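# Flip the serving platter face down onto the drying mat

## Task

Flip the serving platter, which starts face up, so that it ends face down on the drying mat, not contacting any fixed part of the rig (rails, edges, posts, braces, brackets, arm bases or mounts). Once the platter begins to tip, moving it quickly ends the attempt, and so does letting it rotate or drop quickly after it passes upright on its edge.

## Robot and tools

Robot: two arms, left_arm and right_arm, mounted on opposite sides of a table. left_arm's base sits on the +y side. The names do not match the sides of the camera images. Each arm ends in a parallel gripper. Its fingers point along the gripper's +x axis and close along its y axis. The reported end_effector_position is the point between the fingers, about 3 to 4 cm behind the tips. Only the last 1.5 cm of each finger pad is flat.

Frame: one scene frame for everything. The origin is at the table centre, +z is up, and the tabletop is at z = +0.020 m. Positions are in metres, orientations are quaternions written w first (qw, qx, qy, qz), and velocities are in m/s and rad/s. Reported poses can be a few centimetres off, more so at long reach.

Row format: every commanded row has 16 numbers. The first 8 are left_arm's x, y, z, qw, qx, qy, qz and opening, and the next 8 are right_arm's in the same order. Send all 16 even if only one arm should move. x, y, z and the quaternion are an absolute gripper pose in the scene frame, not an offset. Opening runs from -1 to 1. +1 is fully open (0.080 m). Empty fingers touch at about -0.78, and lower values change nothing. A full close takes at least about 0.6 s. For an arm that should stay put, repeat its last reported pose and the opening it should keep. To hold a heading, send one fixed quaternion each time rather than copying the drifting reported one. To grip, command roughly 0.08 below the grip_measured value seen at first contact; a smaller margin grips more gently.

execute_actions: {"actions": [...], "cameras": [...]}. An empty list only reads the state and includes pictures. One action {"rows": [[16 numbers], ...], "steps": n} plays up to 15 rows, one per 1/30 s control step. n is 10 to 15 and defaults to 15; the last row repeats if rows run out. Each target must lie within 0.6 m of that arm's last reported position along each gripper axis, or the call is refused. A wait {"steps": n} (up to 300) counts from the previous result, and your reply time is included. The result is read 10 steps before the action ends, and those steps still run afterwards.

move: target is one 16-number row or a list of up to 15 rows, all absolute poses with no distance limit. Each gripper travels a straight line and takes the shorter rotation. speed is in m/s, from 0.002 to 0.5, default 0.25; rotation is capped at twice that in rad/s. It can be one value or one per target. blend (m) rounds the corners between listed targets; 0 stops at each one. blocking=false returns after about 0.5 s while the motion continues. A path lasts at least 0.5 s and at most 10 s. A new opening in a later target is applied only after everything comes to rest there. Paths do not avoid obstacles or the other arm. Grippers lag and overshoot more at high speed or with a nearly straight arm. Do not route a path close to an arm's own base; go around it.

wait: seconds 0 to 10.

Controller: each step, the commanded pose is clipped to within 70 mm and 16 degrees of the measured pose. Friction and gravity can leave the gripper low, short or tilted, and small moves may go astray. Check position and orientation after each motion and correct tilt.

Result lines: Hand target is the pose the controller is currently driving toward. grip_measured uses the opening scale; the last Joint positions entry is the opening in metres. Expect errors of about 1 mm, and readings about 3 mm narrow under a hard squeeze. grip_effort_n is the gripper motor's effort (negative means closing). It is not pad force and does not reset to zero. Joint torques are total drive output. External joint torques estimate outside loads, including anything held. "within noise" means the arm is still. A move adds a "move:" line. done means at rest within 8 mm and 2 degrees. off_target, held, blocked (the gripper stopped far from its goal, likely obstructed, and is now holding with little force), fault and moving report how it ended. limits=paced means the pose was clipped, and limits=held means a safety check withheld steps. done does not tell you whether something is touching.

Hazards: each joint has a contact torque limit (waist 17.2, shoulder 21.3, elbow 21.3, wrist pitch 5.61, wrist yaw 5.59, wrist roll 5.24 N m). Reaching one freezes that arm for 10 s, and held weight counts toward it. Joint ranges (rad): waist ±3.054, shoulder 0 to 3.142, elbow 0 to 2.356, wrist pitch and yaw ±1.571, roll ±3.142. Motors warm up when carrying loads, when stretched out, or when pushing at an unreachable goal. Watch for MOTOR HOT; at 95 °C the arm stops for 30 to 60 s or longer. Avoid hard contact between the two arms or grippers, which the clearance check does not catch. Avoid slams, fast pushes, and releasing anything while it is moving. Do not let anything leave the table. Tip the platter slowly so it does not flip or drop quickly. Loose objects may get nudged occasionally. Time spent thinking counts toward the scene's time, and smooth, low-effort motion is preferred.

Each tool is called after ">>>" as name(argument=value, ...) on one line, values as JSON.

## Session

>>> execute_actions(actions=[])

Scene clock: 0.00 s of 3974.00 s.
left_arm: end_effector_position=(+0.3479, +0.1610, +0.3459) grip_measured=+1.000 grip_effort_n=n/a end_effector_quat_wxyz=(+0.891, +0.414, +0.147, -0.113) | right_arm: end_effector_position=(-0.2519, -0.2605, +0.3897) grip_measured=+1.000 grip_effort_n=n/a end_effector_quat_wxyz=(+0.545, +0.034, +0.465, +0.697)
Joint positions: left_arm=[0.639 1.689 1.56 -0.385 -0.76 0.485 0.08] | right_arm=[1.09 1.102 1.345 -0.813 0.553 1.206 0.08]
Joint velocities: within noise
Joint torques (N m): no reading
External joint torques (N m): no reading
Motor temperatures (°C): left_arm=[29 32 27 27 25 30] | right_arm=[27 27 26 27 30 26]
Heat: left arm: hottest shoulder 32 °C (+0.0 °C/min); right arm: hottest wrist yaw 30 °C (+0.0 °C/min).
Hand target: left_arm +0.3480, +0.1610, +0.3457; +0.891, +0.415, +0.148, -0.113 | right_arm -0.2517, -0.2605, +0.3897; +0.545, +0.034, +0.465, +0.697

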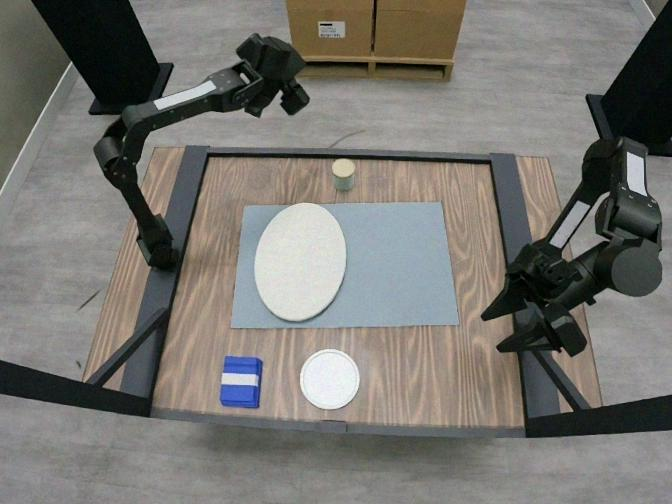

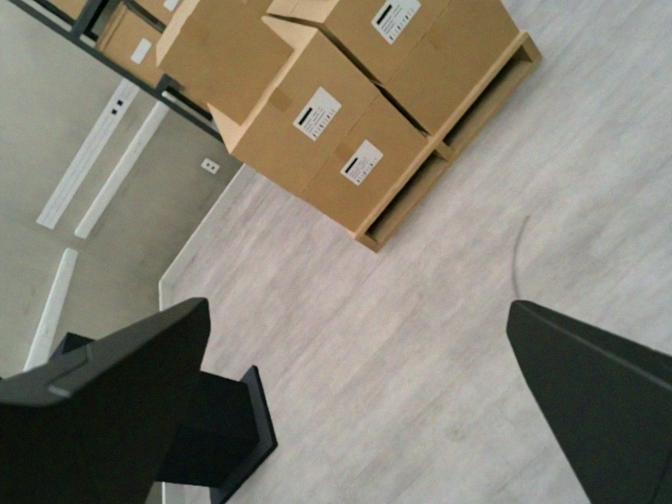

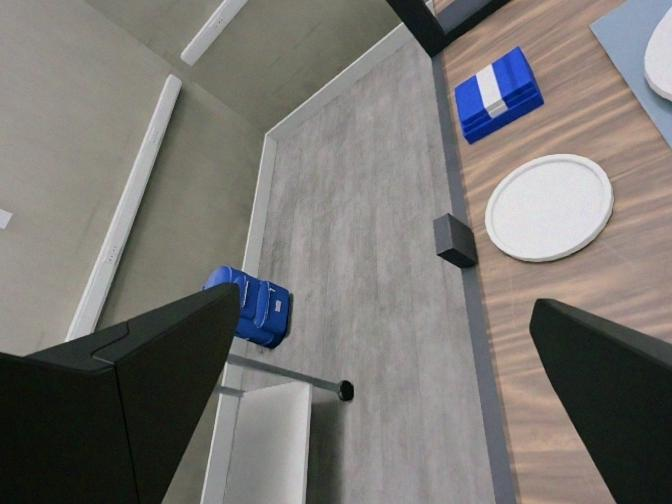

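>>> move(target=[[0.08,0.20,0.28,0.561,0.431,0.431,-0.561,-0.9,-0.10,-0.20,0.30,0.596,0.380,0.596,0.380,0.3],[-0.015,0.22,0.12,0.561,0.431,0.431,-0.561,-0.9,-0.015,-0.16,0.18,0.596,0.380,0.596,0.380,0.3]], speed=0.25, blend=0.04)

Scene clock: 4.97 s of 3974.00 s.
left_arm: end_effector_position=(-0.0150, +0.2178, +0.1224) grip_measured=-0.768 grip_effort_n=-83.5 end_effector_quat_wxyz=(+0.561, +0.428, +0.430, -0.563) | right_arm: end_effector_position=(-0.0150, -0.1582, +0.1869) grip_measured=+0.303 grip_effort_n=-17.9 end_effector_quat_wxyz=(+0.594, +0.386, +0.592, +0.384)
Joint positions: left_arm=[-0.028 1.257 0.774 -0.821 0.001 -0.009 0] | right_arm=[-0.097 0.942 0.379 0.141 -0.07 1.539 0.049]
Joint velocities: within noise
Joint torques (N m): left_arm=[-0.17 -3.7 5.9 0.77 -0.18 -0.08] | right_arm=[-0.43 -2.3 4.3 1.69 -0.19 -0.13]
External joint torques (N m): left_arm=[-0.18 0.01 -0.23 -0.04 -0.17 -0.08] | right_arm=[-0.43 0.02 -2.57 0.02 -0.19 -0.08]
Motor temperatures (°C): left_arm=[29 33 28 27 25 30] | right_arm=[27 28 27 29 30 26]
Heat: left arm: hottest shoulder 33 °C (+0.0 °C/min); right arm: hottest wrist yaw 30 °C (+0.0 °C/min).
Hand target: left_arm -0.0150, +0.2200, +0.1200; +0.561, +0.431, +0.431, -0.561 | right_arm -0.0150, -0.1601, +0.1801; +0.596, +0.380, +0.596, +0.380
Off the commanded pose: left_arm 0.003 m, 0 deg | right_arm 0.007 m, 1 deg.
Kept back: nothing.
move: done

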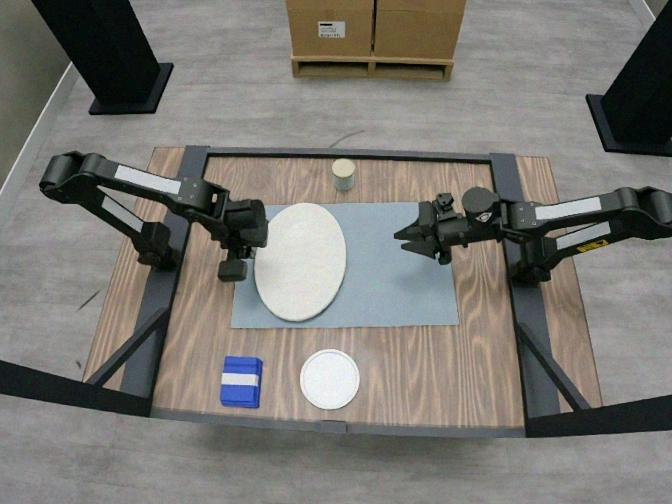

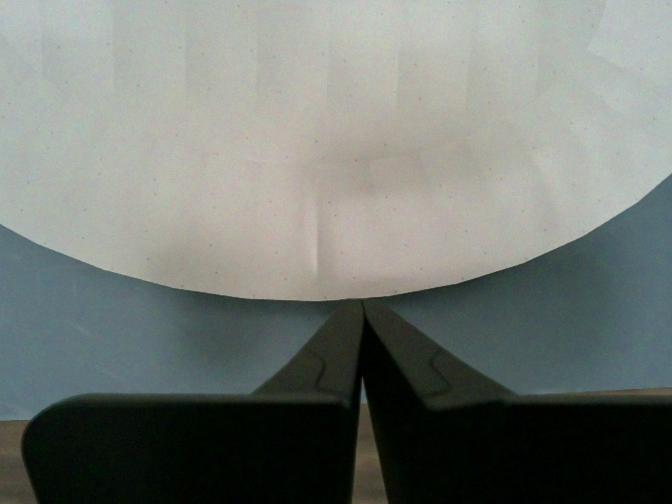

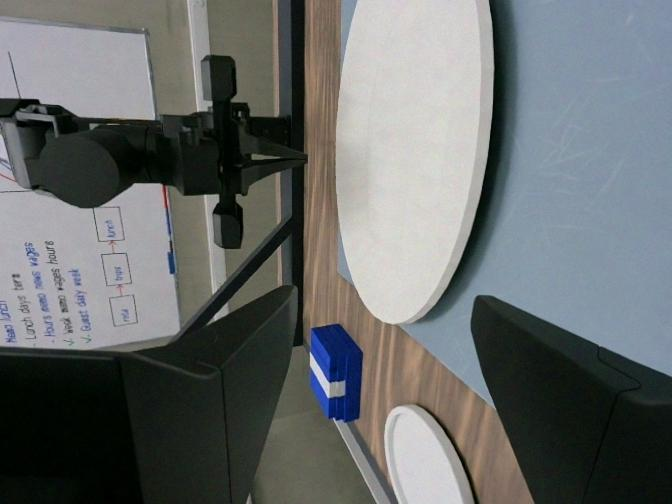

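>>> move(target=[[-0.010,0.228,0.095,0.561,0.431,0.431,-0.561,-0.9,-0.015,-0.10,0.16,0.596,0.380,0.596,0.380,0.3],[-0.010,0.230,0.078,0.561,0.431,0.431,-0.561,-0.9,-0.015,-0.08,0.15,0.596,0.380,0.596,0.380,0.3]], speed=0.1)

>>> move(target=[-0.010,0.233,0.055,0.561,0.431,0.431,-0.561,-0.9,-0.015,-0.08,0.15,0.596,0.380,0.596,0.380,0.3], speed=0.04)

Scene clock: 7.07 s of 3974.00 s.
left_arm: end_effector_position=(-0.0102, +0.2275, +0.0822) grip_measured=-0.768 grip_effort_n=-83.5 end_effector_quat_wxyz=(+0.564, +0.427, +0.427, -0.563) | right_arm: end_effector_position=(-0.0148, -0.0837, +0.1477) grip_measured=+0.303 grip_effort_n=-17.9 end_effector_quat_wxyz=(+0.597, +0.377, +0.598, +0.379)
Joint positions: left_arm=[-0.008 1.269 0.61 -0.638 0.001 0.011 0] | right_arm=[-0.077 1.45 0.505 0.502 -0.059 1.543 0.049]
Joint velocities: within noise
Joint torques (N m): left_arm=[0.18 -2.42 5.72 0.9 0.09 0.07] | right_arm=[0.34 -4.81 6.01 1.65 0.3 0.03]
External joint torques (N m): left_arm=[0.19 1.08 -0.12 0.07 0.09 0.07] | right_arm=[0.3 0.12 0.14 -0.02 0.3 0.07]
Motor temperatures (°C): left_arm=[29 33 28 27 25 30] | right_arm=[27 28 27 29 30 26]
Heat: left arm: hottest shoulder 33 °C (+8.5 °C/min); right arm: hottest wrist yaw 30 °C (+0.0 °C/min).
Hand target: left_arm -0.0100, +0.2301, +0.0781; +0.561, +0.431, +0.431, -0.561 | right_arm -0.0150, -0.0801, +0.1500; +0.596, +0.380, +0.596, +0.380
Off the commanded pose: left_arm 0.005 m, 1 deg | right_arm 0.004 m, 0 deg.
Kept back: nothing.
move: done

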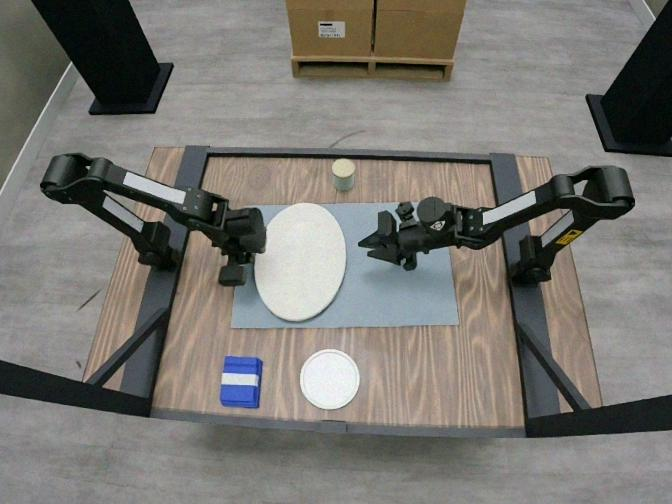

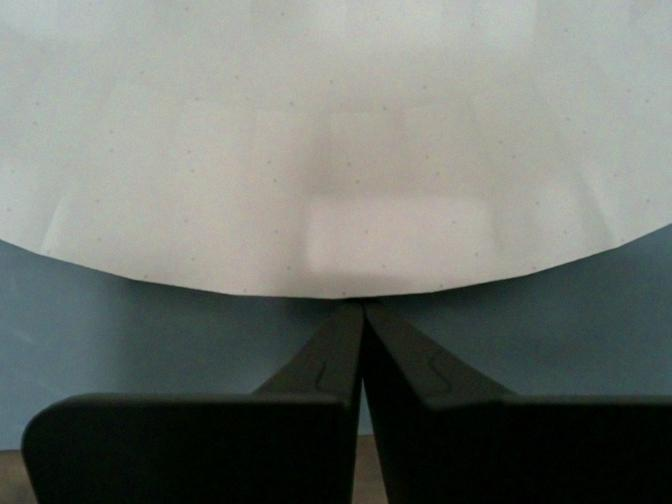

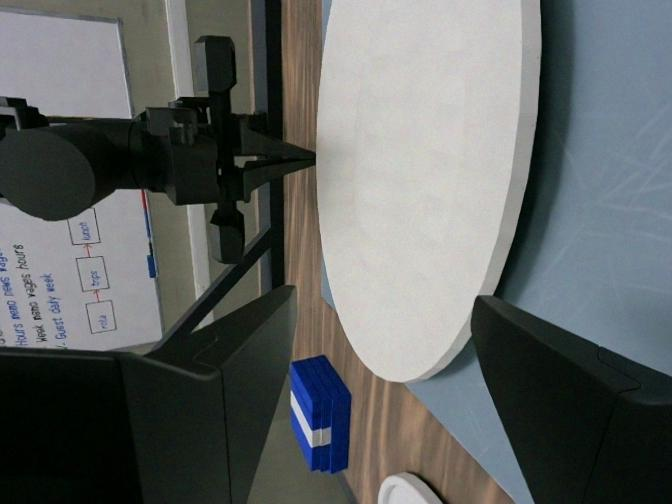

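Scene clock: 7.87 s of 3974.00 s.
left_arm: end_effector_position=(-0.0103, +0.2297, +0.0615) grip_measured=-0.768 grip_effort_n=-83.5 end_effector_quat_wxyz=(+0.565, +0.427, +0.426, -0.564) | right_arm: end_effector_position=(-0.0148, -0.0835, +0.1478) grip_measured=+0.303 grip_effort_n=-17.9 end_effector_quat_wxyz=(+0.597, +0.377, +0.598, +0.379)
Joint positions: left_arm=[-0.008 1.305 0.542 -0.531 0.001 0.011 0] | right_arm=[-0.077 1.451 0.505 0.503 -0.059 1.543 0.049]
Joint velocities: within noise
Joint torques (N m): left_arm=[0.16 -1.79 4.81 1.49 0.09 0.07] | right_arm=[0.22 -4.97 5.97 1.64 0.28 0.03]
External joint torques (N m): left_arm=[0.15 1.71 -0.67 0.69 0.09 0.07] | right_arm=[0.22 -0.01 0.1 -0.03 0.27 0.07]
Motor temperatures (°C): left_arm=[29 33 28 27 25 30] | right_arm=[27 28 28 29 30 26]
Heat: left arm: hottest shoulder 33 °C (+7.6 °C/min); right arm: hottest wrist yaw 30 °C (+0.0 °C/min).
Hand target: left_arm -0.0101, +0.2332, +0.0552; +0.561, +0.431, +0.431, -0.561 | right_arm -0.0150, -0.0800, +0.1502; +0.596, +0.380, +0.596, +0.380
Off the commanded pose: left_arm 0.007 m, 1 deg | right_arm 0.004 m, 0 deg.
Kept back: nothing.
move: done

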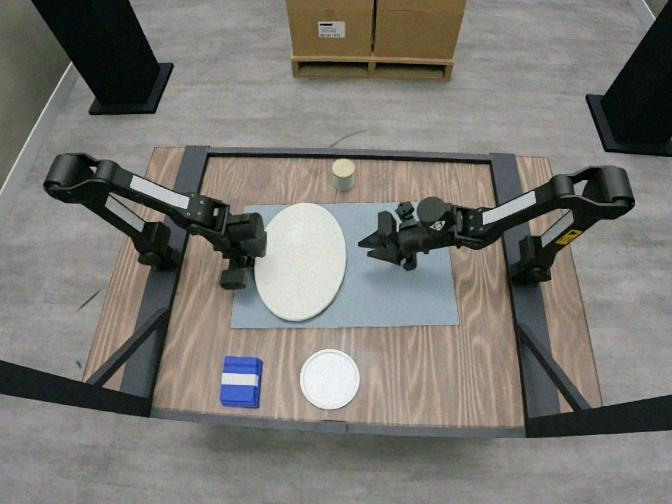

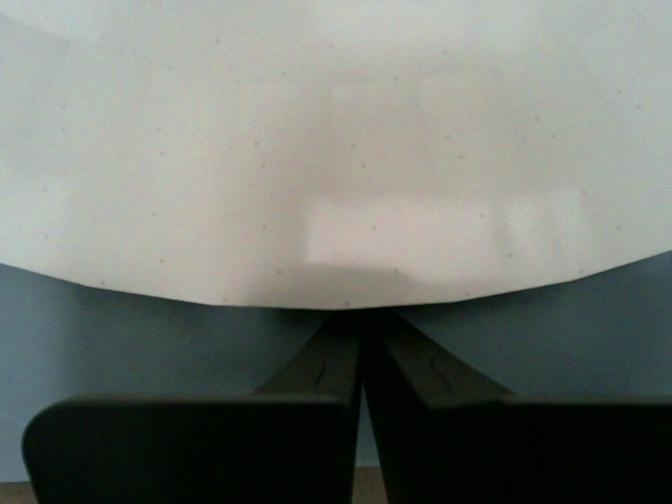

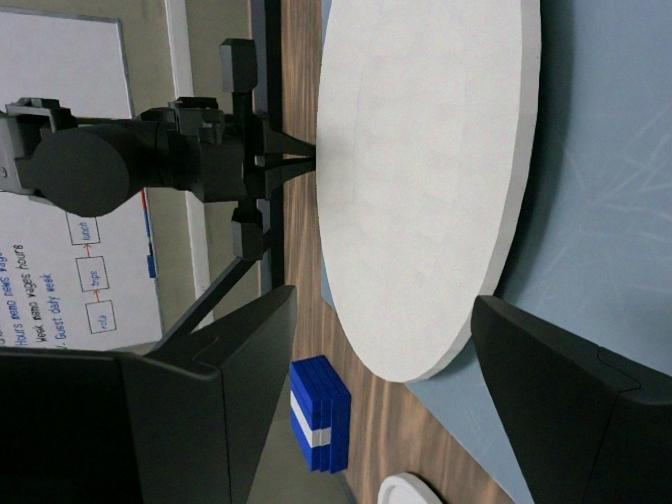

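>>> move(target=[[-0.010,0.236,0.058,0.561,0.431,0.431,-0.561,-0.9,-0.015,-0.08,0.15,0.596,0.380,0.596,0.380,0.3],[-0.010,0.232,0.095,0.561,0.431,0.431,-0.561,-0.9,-0.015,-0.08,0.15,0.596,0.380,0.596,0.380,0.3],[-0.010,0.217,0.085,0.561,0.431,0.431,-0.561,-0.9,-0.015,-0.08,0.15,0.596,0.380,0.596,0.380,0.3]], speed=0.08)

>>> move(target=[-0.010,0.221,0.055,0.561,0.431,0.431,-0.561,-0.9,-0.015,-0.08,0.15,0.596,0.380,0.596,0.380,0.3], speed=0.04)

Scene clock: 9.50 s of 3974.00 s.
left_arm: end_effector_position=(-0.0101, +0.2221, +0.0869) grip_measured=-0.768 grip_effort_n=-83.5 end_effector_quat_wxyz=(+0.560, +0.433, +0.432, -0.559) | right_arm: end_effector_position=(-0.0148, -0.0835, +0.1478) grip_measured=+0.303 grip_effort_n=-17.9 end_effector_quat_wxyz=(+0.597, +0.377, +0.598, +0.379)
Joint positions: left_arm=[-0.007 1.3 0.657 -0.673 0.001 0.011 0] | right_arm=[-0.077 1.451 0.505 0.503 -0.059 1.543 0.049]
Joint velocities: within noise
Joint torques (N m): left_arm=[0.07 -1.42 7.36 2.04 0.09 0.04] | right_arm=[-0.09 -4.75 6.04 1.62 0.21 -0.02]
External joint torques (N m): left_arm=[0.08 2.32 1.53 1.23 0.09 0.04] | right_arm=[-0.07 0.23 0.14 -0.06 0.2 0.03]
Motor temperatures (°C): left_arm=[29 33 29 27 25 30] | right_arm=[27 28 28 29 30 26]
Heat: left arm: hottest shoulder 33 °C (+6.3 °C/min); right arm: hottest wrist yaw 30 °C (+0.0 °C/min).
Hand target: left_arm -0.0100, +0.2171, +0.0851; +0.561, +0.431, +0.431, -0.561 | right_arm -0.0150, -0.0801, +0.1501; +0.596, +0.380, +0.596, +0.380
Off the commanded pose: left_arm 0.005 m, 0 deg | right_arm 0.004 m, 0 deg.
Kept back: nothing.
move: done

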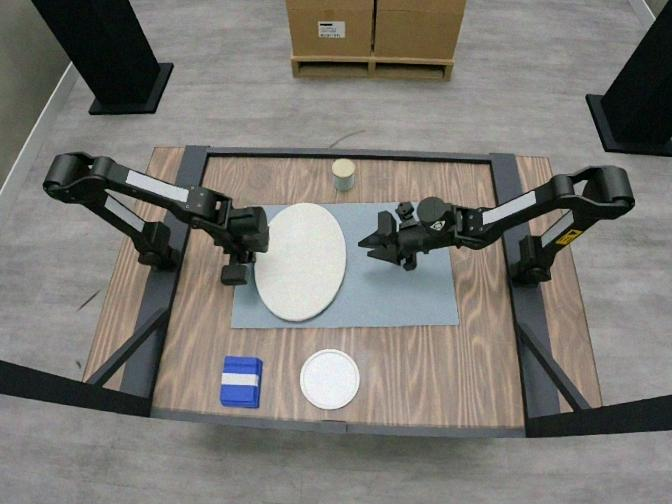

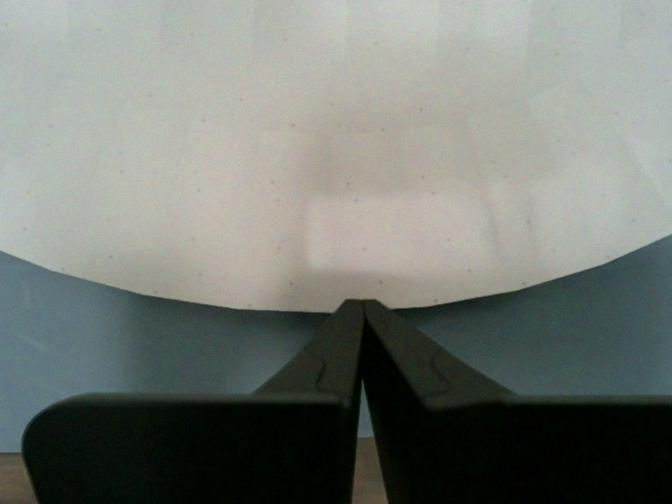

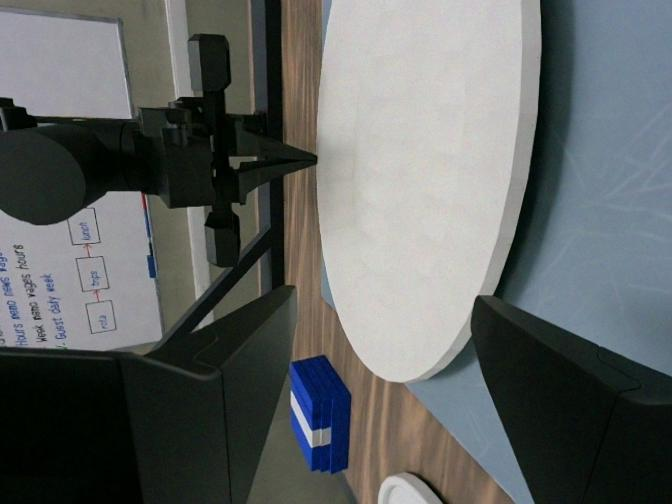

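Scene clock: 10.53 s of 3974.00 s.
left_arm: end_effector_position=(-0.0104, +0.2184, +0.0674) grip_measured=-0.768 grip_effort_n=-83.5 end_effector_quat_wxyz=(+0.566, +0.424, +0.424, -0.566) | right_arm: end_effector_position=(-0.0148, -0.0835, +0.1477) grip_measured=+0.303 grip_effort_n=-17.9 end_effector_quat_wxyz=(+0.597, +0.377, +0.598, +0.379)
Joint positions: left_arm=[-0.007 1.335 0.588 -0.539 0.004 0.011 0] | right_arm=[-0.077 1.451 0.505 0.503 -0.059 1.543 0.049]
Joint velocities: within noise
Joint torques (N m): left_arm=[0.12 -0.01 4.09 2.88 -0.02 0.04] | right_arm=[0.25 -4.9 5.97 1.6 0.25 0.06]
External joint torques (N m): left_arm=[0.11 3.82 -1.58 2.02 -0.02 0.04] | right_arm=[0.24 0.01 0.16 -0.05 0.24 0.11]
Motor temperatures (°C): left_arm=[29 33 29 28 25 30] | right_arm=[27 28 28 29 30 26]
Heat: left arm: hottest shoulder 33 °C (+5.7 °C/min); right arm: hottest wrist yaw 30 °C (+0.0 °C/min).
Hand target: left_arm -0.0100, +0.2218, +0.0558; +0.561, +0.431, +0.431, -0.561 | right_arm -0.0150, -0.0801, +0.1499; +0.596, +0.380, +0.596, +0.380
Off the commanded pose: left_arm 0.013 m, 1 deg | right_arm 0.004 m, 0 deg.
Kept back: nothing.
move: off_target (left_arm)

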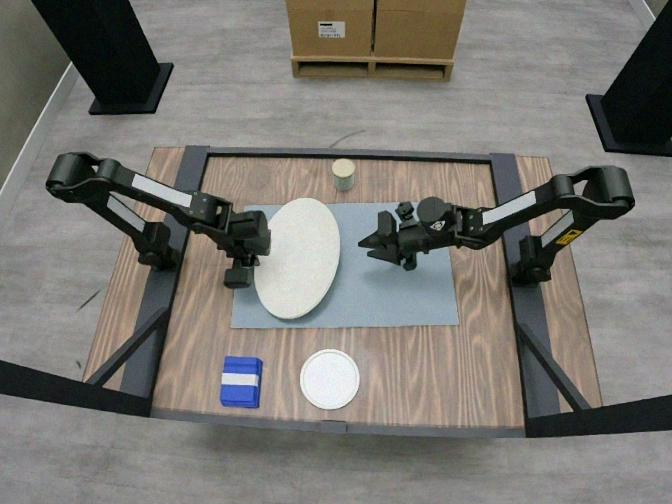

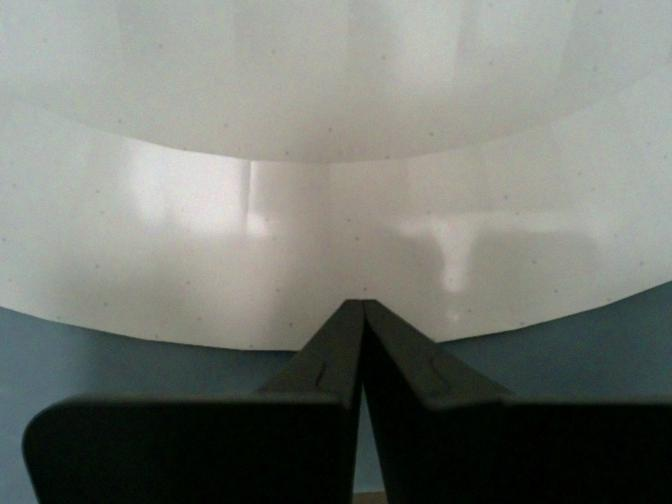

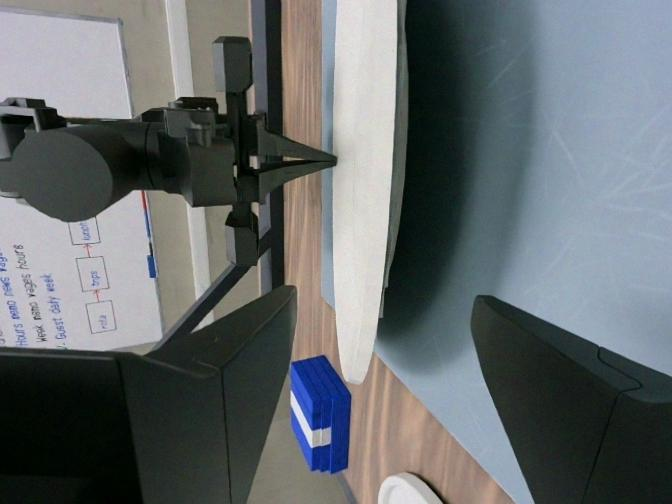

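>>> move(target=[[-0.010,0.224,0.047,0.561,0.431,0.431,-0.561,-0.9,-0.018,-0.08,0.157,0.596,0.380,0.596,0.380,0.3],[-0.010,0.224,0.047,0.561,0.431,0.431,-0.561,-0.9,-0.018,-0.062,0.149,0.596,0.380,0.596,0.380,0.3]], speed=0.05)

Scene clock: 11.83 s of 3974.00 s.
left_arm: end_effector_position=(-0.0105, +0.2196, +0.0653) grip_measured=-0.768 grip_effort_n=-83.5 end_effector_quat_wxyz=(+0.568, +0.421, +0.421, -0.568) | right_arm: end_effector_position=(-0.0177, -0.0658, +0.1471) grip_measured=+0.303 grip_effort_n=-17.9 end_effector_quat_wxyz=(+0.597, +0.377, +0.598, +0.379)
Joint positions: left_arm=[-0.007 1.328 0.571 -0.52 0.004 0.011 0] | right_arm=[-0.061 1.525 0.567 0.515 -0.045 1.55 0.049]
Joint velocities: within noise
Joint torques (N m): left_arm=[0.12 1.32 2.59 4.1 -0.02 0.04] | right_arm=[0.1 -5.47 6 1.69 0.26 0.08]
External joint torques (N m): left_arm=[0.14 5.05 -3 3.26 -0.02 0.04] | right_arm=[0.09 -0.02 0.25 0.04 0.26 0.12]
Motor temperatures (°C): left_arm=[29 33 29 30 25 30] | right_arm=[27 28 29 29 30 26]
Heat: left arm: hottest shoulder 33 °C (+5.1 °C/min); right arm: hottest wrist yaw 30 °C (+0.0 °C/min).
Hand target: left_arm -0.0100, +0.2256, +0.0487; +0.561, +0.431, +0.431, -0.561 | right_arm -0.0180, -0.0621, +0.1490; +0.596, +0.380, +0.596, +0.380
Off the commanded pose: left_arm 0.019 m, 2 deg | right_arm 0.004 m, 0 deg.
Kept back: nothing.
move: off_target (left_arm)

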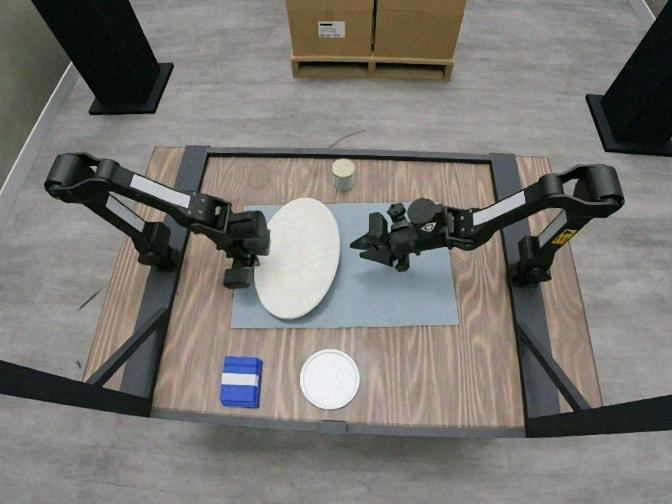

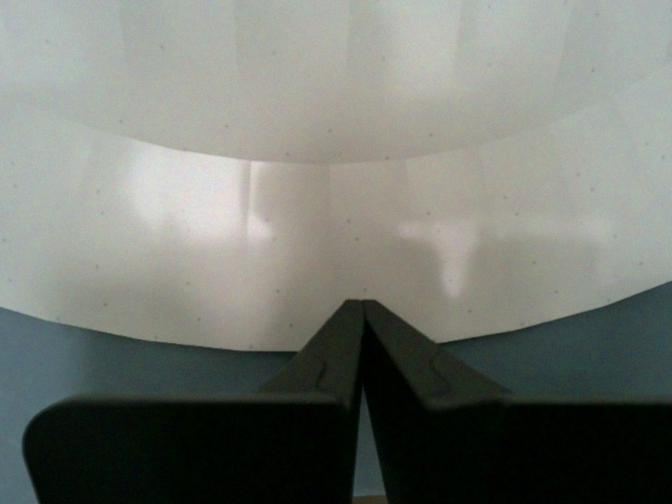

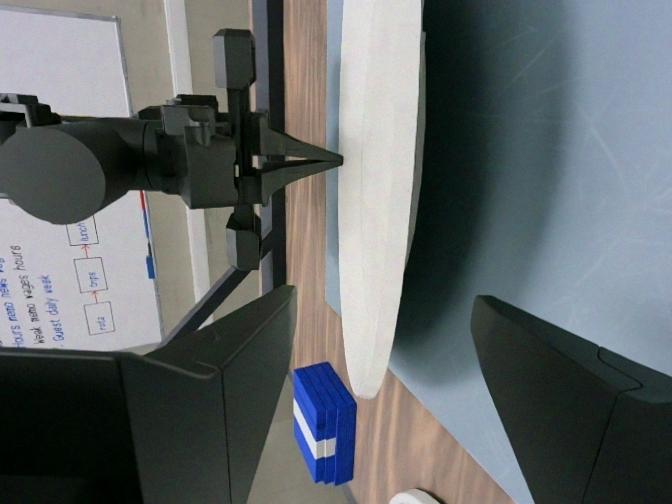

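>>> move(target=[[-0.010,0.224,0.050,0.561,0.431,0.431,-0.561,-0.9,-0.018,-0.017,0.129,0.596,0.380,0.596,0.380,0.3]], speed=0.06)

Scene clock: 13.27 s of 3974.00 s.
left_arm: end_effector_position=(-0.0105, +0.2198, +0.0657) grip_measured=-0.768 grip_effort_n=-83.5 end_effector_quat_wxyz=(+0.568, +0.421, +0.421, -0.568) | right_arm: end_effector_position=(-0.0176, -0.0207, +0.1284) grip_measured=+0.303 grip_effort_n=-17.9 end_effector_quat_wxyz=(+0.596, +0.378, +0.598, +0.380)
Joint positions: left_arm=[-0.007 1.325 0.57 -0.52 0.004 0.011 0] | right_arm=[-0.055 1.75 0.71 0.599 -0.039 1.552 0.049]
Joint velocities: within noise
Joint torques (N m): left_arm=[0.12 1.05 3.59 3.13 -0.02 0.05] | right_arm=[0.13 -6.83 5.86 1.65 0.28 0.04]
External joint torques (N m): left_arm=[0.1 4.75 -2 2.3 -0.01 0.05] | right_arm=[0.1 0.07 0.38 -0.01 0.28 0.08]
Motor temperatures (°C): left_arm=[29 33 29 31 25 30] | right_arm=[27 28 29 30 30 26]
Heat: left arm: hottest shoulder 33 °C (+4.5 °C/min); right arm: hottest wrist pitch 30 °C (+13.6 °C/min).
Hand target: left_arm -0.0100, +0.2252, +0.0511; +0.561, +0.431, +0.431, -0.561 | right_arm -0.0181, -0.0171, +0.1290; +0.596, +0.380, +0.596, +0.380
Off the commanded pose: left_arm 0.016 m, 2 deg | right_arm 0.004 m, 0 deg.
Kept back: nothing.
move: off_target (left_arm)

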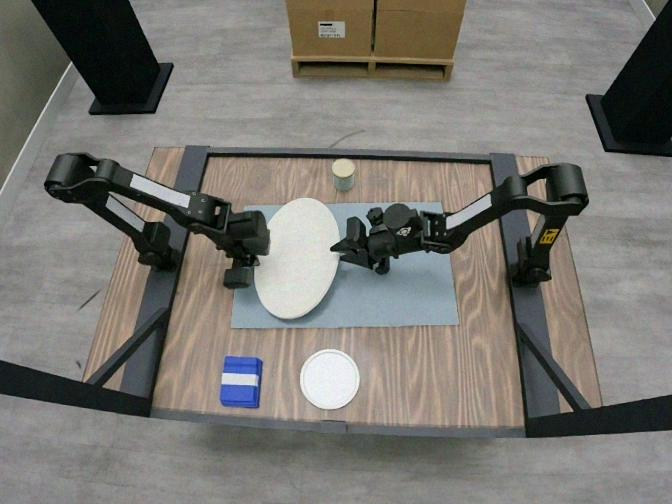

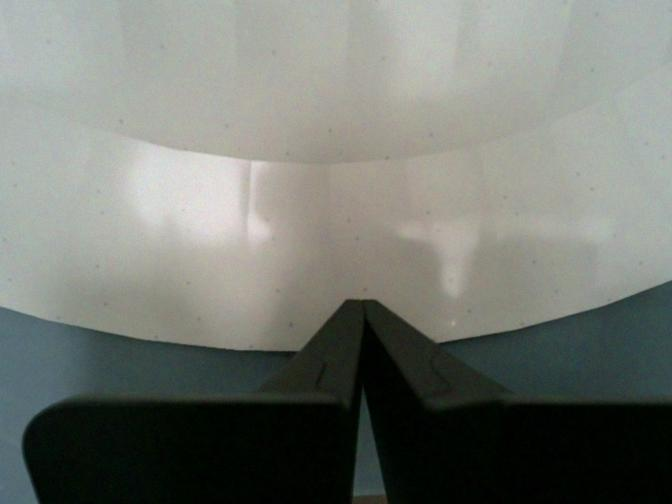

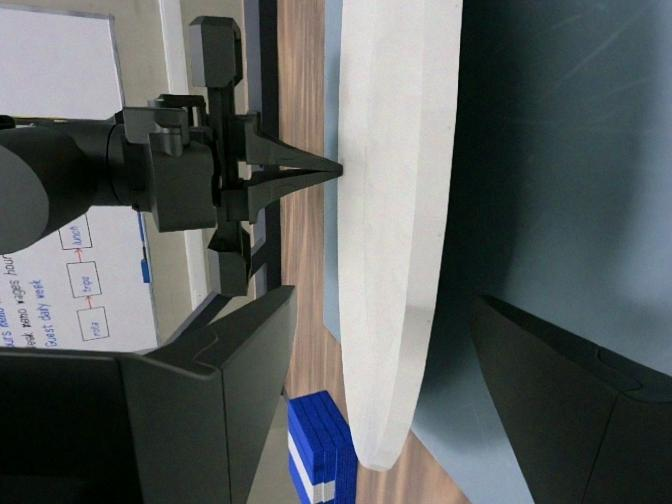

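>>> move(target=[[-0.010,0.224,0.050,0.561,0.431,0.431,-0.561,-0.9,-0.018,0.000,0.119,0.596,0.380,0.596,0.380,0.3],[-0.010,0.224,0.050,0.561,0.431,0.431,-0.561,-0.9,-0.018,0.005,0.117,0.596,0.380,0.596,0.380,0.3]], speed=0.04)

Scene clock: 16.50 s of 3974.00 s.
left_arm: end_effector_position=(-0.0105, +0.2197, +0.0659) grip_measured=-0.768 grip_effort_n=-83.5 end_effector_quat_wxyz=(+0.568, +0.421, +0.421, -0.569) | right_arm: end_effector_position=(-0.0175, +0.0015, +0.1173) grip_measured=+0.303 grip_effort_n=-17.9 end_effector_quat_wxyz=(+0.596, +0.378, +0.597, +0.380)
Joint positions: left_arm=[-0.007 1.324 0.57 -0.52 0.004 0.011 0] | right_arm=[-0.053 1.857 0.788 0.63 -0.037 1.553 0.049]
Joint velocities: within noise
Joint torques (N m): left_arm=[0.11 1.1 3.58 3.15 -0.02 0.05] | right_arm=[0.07 -7.75 5.62 1.63 0.28 0.03]
External joint torques (N m): left_arm=[0.12 4.84 -2.03 2.31 -0.01 0.05] | right_arm=[0.03 -0.21 0.26 -0.02 0.27 0.08]
Motor temperatures (°C): left_arm=[29 33 28 34 25 30] | right_arm=[27 29 29 31 30 26]
Heat: left arm: hottest wrist pitch 34 °C (+25.5 °C/min); right arm: hottest wrist pitch 31 °C (+14.5 °C/min). Heating fast: the left arm's wrist pitch motor: a push or a pull is the cause, and it goes on while you think. Ease it with your next call, before anything else.
Hand target: left_arm -0.0100, +0.2252, +0.0512; +0.561, +0.431, +0.431, -0.561 | right_arm -0.0180, +0.0049, +0.1171; +0.596, +0.380, +0.596, +0.380
Off the commanded pose: left_arm 0.017 m, 2 deg | right_arm 0.004 m, 0 deg.
Kept back: nothing.
move: off_target (left_arm)

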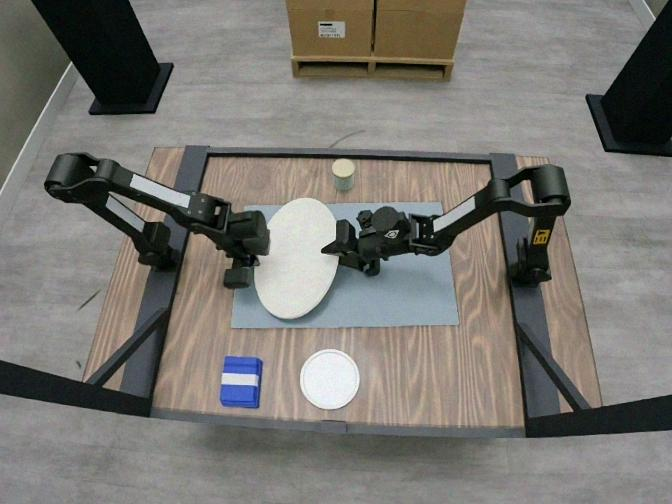

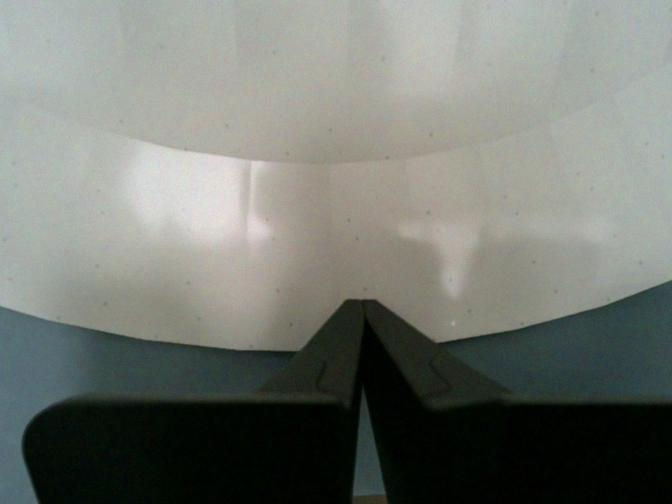

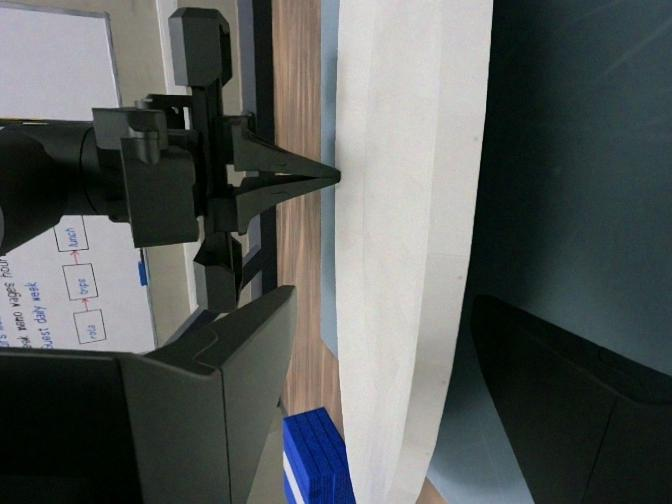

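>>> move(target=[[-0.010,0.224,0.052,0.561,0.431,0.431,-0.561,-0.9,-0.018,0.006,0.118,0.596,0.380,0.596,0.380,0.3],[-0.010,0.224,0.052,0.561,0.431,0.431,-0.561,-0.9,-0.018,0.006,0.118,0.596,0.380,0.596,0.380,-0.95]], speed=0.04)

>>> move(target=[[-0.010,0.234,0.09,0.561,0.431,0.431,-0.561,-0.9,-0.018,0.006,0.118,0.596,0.380,0.596,0.380,-0.95],[-0.010,0.234,0.09,0.561,0.431,0.431,-0.561,-0.9,-0.018,0.006,0.118,0.596,0.380,0.596,0.380,-0.95]], speed=0.04)

Scene clock: 18.20 s of 3974.00 s.
left_arm: end_effector_position=(-0.0107, +0.2195, +0.0665) grip_measured=-0.768 grip_effort_n=-83.5 end_effector_quat_wxyz=(+0.568, +0.420, +0.421, -0.569) | right_arm: end_effector_position=(-0.0174, -0.0002, +0.1086) grip_measured=-0.602 grip_effort_n=-83.5 end_effector_quat_wxyz=(+0.602, +0.370, +0.604, +0.368)
Joint positions: left_arm=[-0.007 1.324 0.572 -0.523 0.005 0.011 0] | right_arm=[-0.052 1.868 0.792 0.603 -0.034 1.558 0.008]
Joint velocities: within noise
Joint torques (N m): left_arm=[0.05 0.76 3.88 2.69 -0.08 0.05] | right_arm=[0.31 -9.3 5.6 2.94 0.16 -0.05]
External joint torques (N m): left_arm=[0.06 4.43 -1.65 1.88 -0.08 0.05] | right_arm=[0.26 -1.61 0.14 1.26 0.15 0]
Motor temperatures (°C): left_arm=[29 32 28 34 25 30] | right_arm=[27 29 30 31 30 26]
Heat: left arm: hottest wrist pitch 34 °C (+23.1 °C/min); right arm: hottest wrist pitch 31 °C (+13.2 °C/min). Heating fast: the left arm's wrist pitch motor: a push or a pull is the cause, and it goes on while you think. Ease it with your next call, before anything else.
Hand target: left_arm -0.0101, +0.2250, +0.0530; +0.561, +0.431, +0.431, -0.561 | right_arm -0.0180, +0.0057, +0.1180; +0.596, +0.380, +0.596, +0.380
Off the commanded pose: left_arm 0.015 m, 2 deg | right_arm 0.011 m, 2 deg.
Kept back: nothing.
move: off_target (left_arm, right_arm)

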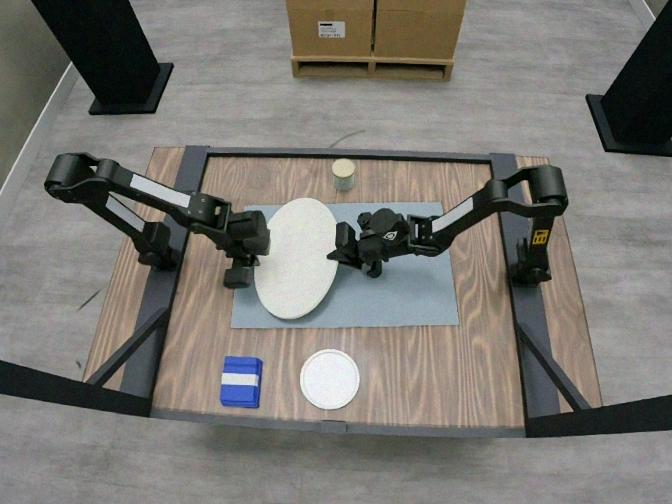

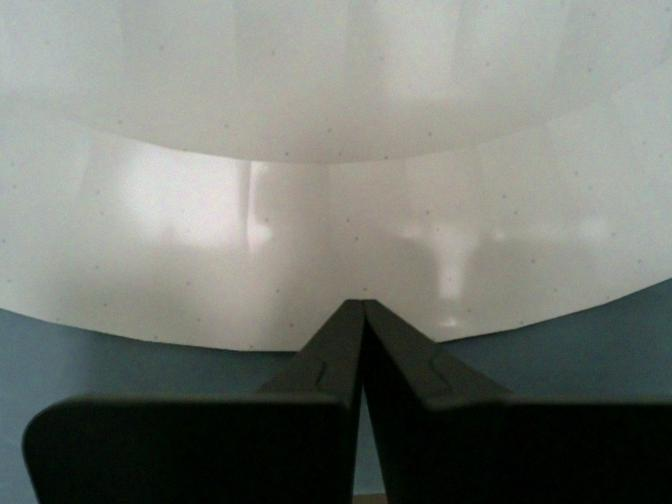

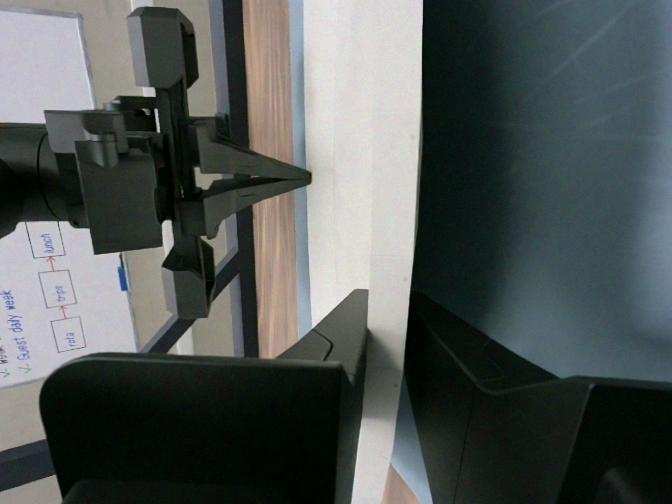

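Scene clock: 19.47 s of 3974.00 s.
left_arm: end_effector_position=(-0.0109, +0.2364, +0.0861) grip_measured=-0.768 grip_effort_n=-83.5 end_effector_quat_wxyz=(+0.557, +0.434, +0.435, -0.559) | right_arm: end_effector_position=(-0.0176, -0.0024, +0.1022) grip_measured=-0.622 grip_effort_n=-83.5 end_effector_quat_wxyz=(+0.605, +0.365, +0.608, +0.363)
Joint positions: left_arm=[-0.007 1.243 0.618 -0.698 0.005 0.011 0] | right_arm=[-0.052 1.876 0.787 0.599 -0.034 1.559 0.007]
Joint velocities: within noise
Joint torques (N m): left_arm=[0.15 -3.95 7.69 0.49 -0.07 0.07] | right_arm=[0 -10.43 6 3.12 0.19 -0.1]
External joint torques (N m): left_arm=[0.14 -0.64 1.88 -0.26 -0.07 0.06] | right_arm=[-0.01 -2.78 0.7 1.47 0.18 -0.06]
Motor temperatures (°C): left_arm=[29 32 29 34 25 30] | right_arm=[27 29 30 32 30 26]
Heat: left arm: hottest wrist pitch 34 °C (+21.6 °C/min); right arm: hottest wrist pitch 32 °C (+15.4 °C/min). Heating fast: the left arm's wrist pitch motor: a push or a pull is the cause, and it goes on while you think. Ease it with your next call, before anything else.
Hand target: left_arm -0.0100, +0.2340, +0.0899; +0.561, +0.431, +0.431, -0.561 | right_arm -0.0181, +0.0055, +0.1181; +0.596, +0.380, +0.596, +0.380
Off the commanded pose: left_arm 0.005 m, 1 deg | right_arm 0.018 m, 3 deg.
Kept back: nothing.
move: off_target (right_arm)

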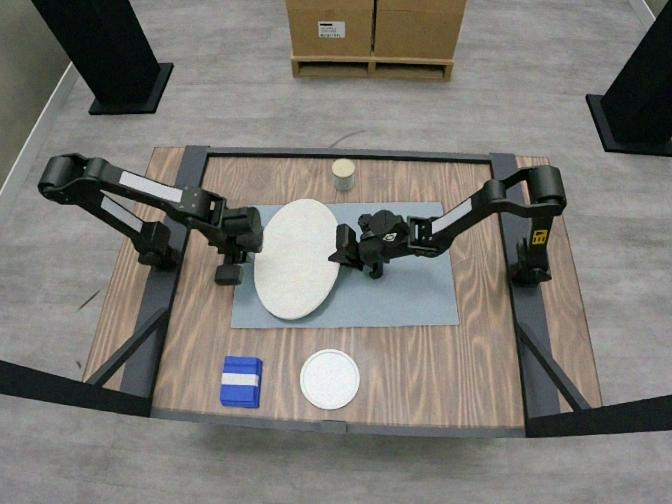

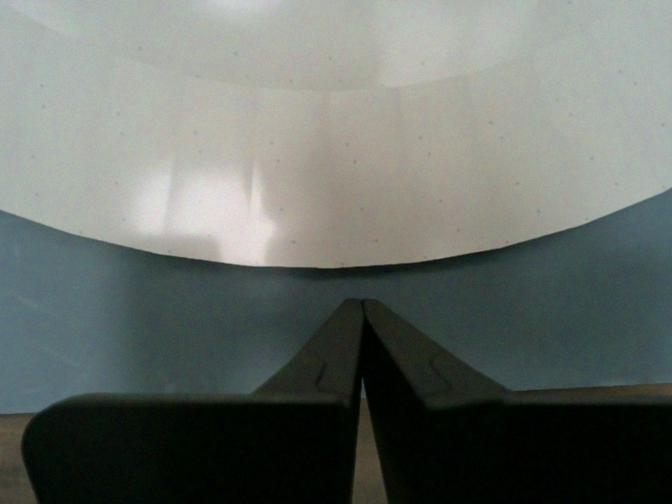

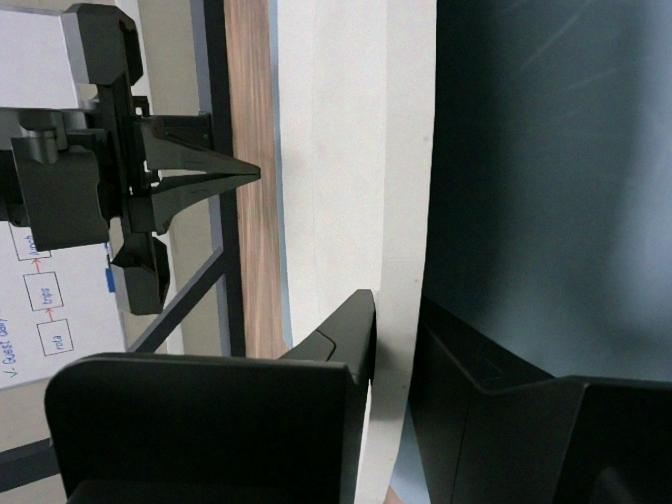

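>>> move(target=[-0.010,0.275,0.21,0.561,0.431,0.431,-0.561,-0.9,-0.018,0.004,0.118,0.596,0.380,0.596,0.380,-1], speed=0.15, cameras=[])

>>> move(target=[[-0.010,0.275,0.21,0.561,0.431,0.431,-0.561,-0.9,-0.018,-0.004,0.165,0.653,0.2705,0.653,0.2705,-1],[-0.010,0.275,0.21,0.561,0.431,0.431,-0.561,-0.9,-0.018,0.003,0.225,0.676,0.207,0.676,0.207,-1]], speed=0.06, blend=0.02)

Scene clock: 21.20 s of 3974.00 s.
left_arm: end_effector_position=(-0.0106, +0.2757, +0.2069) grip_measured=-0.768 grip_effort_n=-83.5 end_effector_quat_wxyz=(+0.558, +0.433, +0.434, -0.559) | right_arm: end_effector_position=(-0.0176, -0.0030, +0.1017) grip_measured=-0.623 grip_effort_n=-83.5 end_effector_quat_wxyz=(+0.605, +0.365, +0.608, +0.362)
Joint positions: left_arm=[-0.003 1.019 0.982 -1.283 0.005 0.015 0] | right_arm=[-0.052 1.876 0.785 0.601 -0.034 1.559 0.007]
Joint velocities: within noise
Joint torques (N m): left_arm=[0.18 -2.41 8.15 0.52 -0.03 0.07] | right_arm=[0.19 -10.88 5.39 3.24 0.16 -0.15]
External joint torques (N m): left_arm=[0.19 -0.38 2.08 -0.26 -0.04 0.07] | right_arm=[0.19 -3.18 0.03 1.57 0.15 -0.11]
Motor temperatures (°C): left_arm=[29 32 29 33 25 30] | right_arm=[27 30 30 34 30 26]
Heat: left arm: hottest wrist pitch 33 °C (+17.0 °C/min); right arm: hottest wrist pitch 34 °C (+19.8 °C/min).
Hand target: left_arm -0.0100, +0.2750, +0.2100; +0.561, +0.431, +0.431, -0.561 | right_arm -0.0181, +0.0036, +0.1180; +0.596, +0.380, +0.596, +0.380
Off the commanded pose: left_arm 0.003 m, 1 deg | right_arm 0.018 m, 3 deg.
Kept back: nothing.
move: off_target (right_arm)
No camera images: "cameras" was empty.

Scene clock: 25.97 s of 3974.00 s.
left_arm: end_effector_position=(-0.0106, +0.2758, +0.2069) grip_measured=-0.768 grip_effort_n=-83.5 end_effector_quat_wxyz=(+0.558, +0.433, +0.434, -0.559) | right_arm: end_effector_position=(-0.0176, -0.0040, +0.2011) grip_measured=-0.627 grip_effort_n=-83.5 end_effector_quat_wxyz=(+0.678, +0.190, +0.686, +0.184) end_effector_velocity=(+0.000, +0.001, +0.002) end_effector_angular_velocity=(-0.007, +0.003, +0.008)
Joint positions: left_arm=[-0.003 1.019 0.982 -1.283 0.005 0.015 0] | right_arm=[-0.049 1.854 1.585 -0.768 -0.026 1.554 0.007]
Joint velocities: left_arm=[within noise] | right_arm=[-0.002 0.007 0.022 -0.022 -0.007 -0.007 0]
Joint torques (N m): left_arm=[0.18 -2.43 8.14 0.49 -0.03 0.07] | right_arm=[0.44 -13.11 9.35 0.88 0.36 -0.22]
External joint torques (N m): left_arm=[0.19 -0.38 2.08 -0.26 -0.03 0.07] | right_arm=[0.44 -4.3 2.74 -0.25 0.32 -0.2]
Motor temperatures (°C): left_arm=[29 32 30 32 25 30] | right_arm=[27 32 31 34 30 26]
Heat: left arm: hottest shoulder 32 °C (+0.0 °C/min); right arm: hottest wrist pitch 34 °C (+16.2 °C/min).
Hand target: left_arm -0.0100, +0.2750, +0.2100; +0.561, +0.431, +0.431, -0.561 | right_arm -0.0179, +0.0021, +0.2249; +0.676, +0.207, +0.676, +0.207
Off the commanded pose: left_arm 0.003 m, 1 deg | right_arm 0.025 m, 4 deg.
Kept back: nothing.
move: off_target (right_arm)

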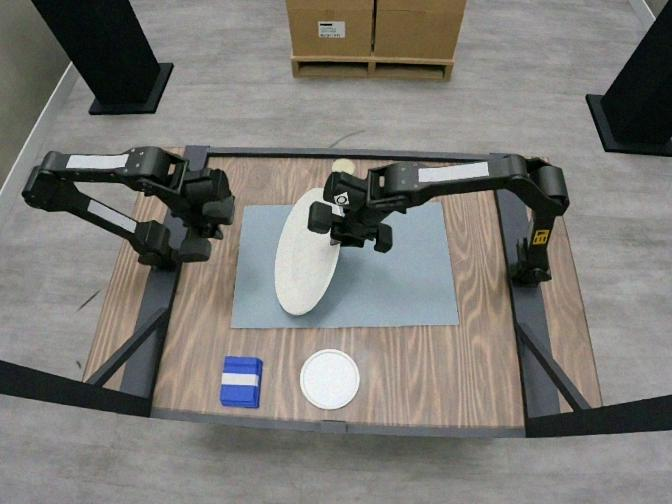

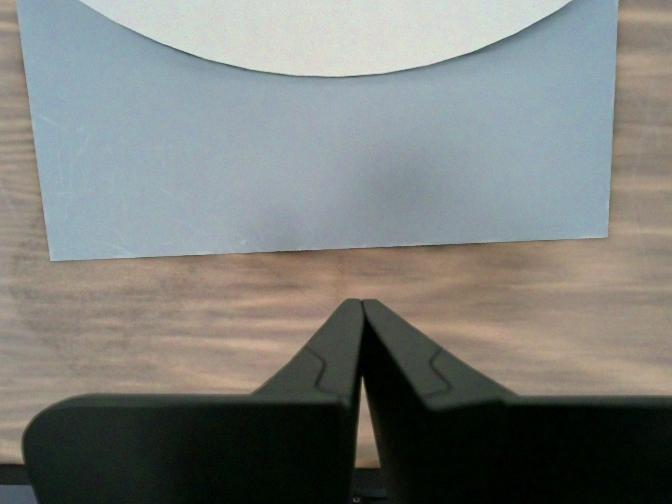

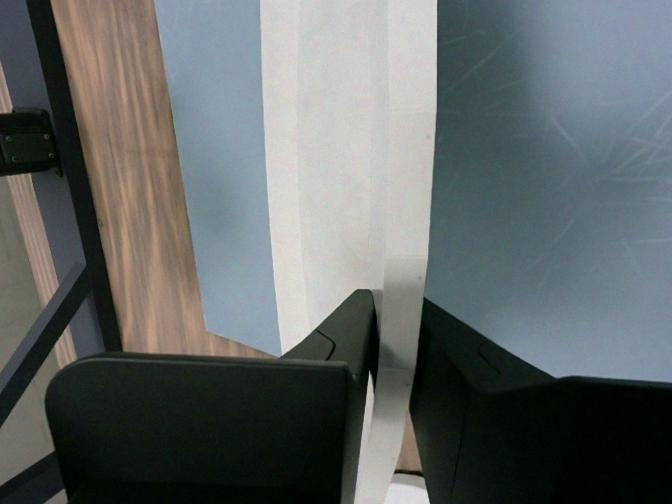

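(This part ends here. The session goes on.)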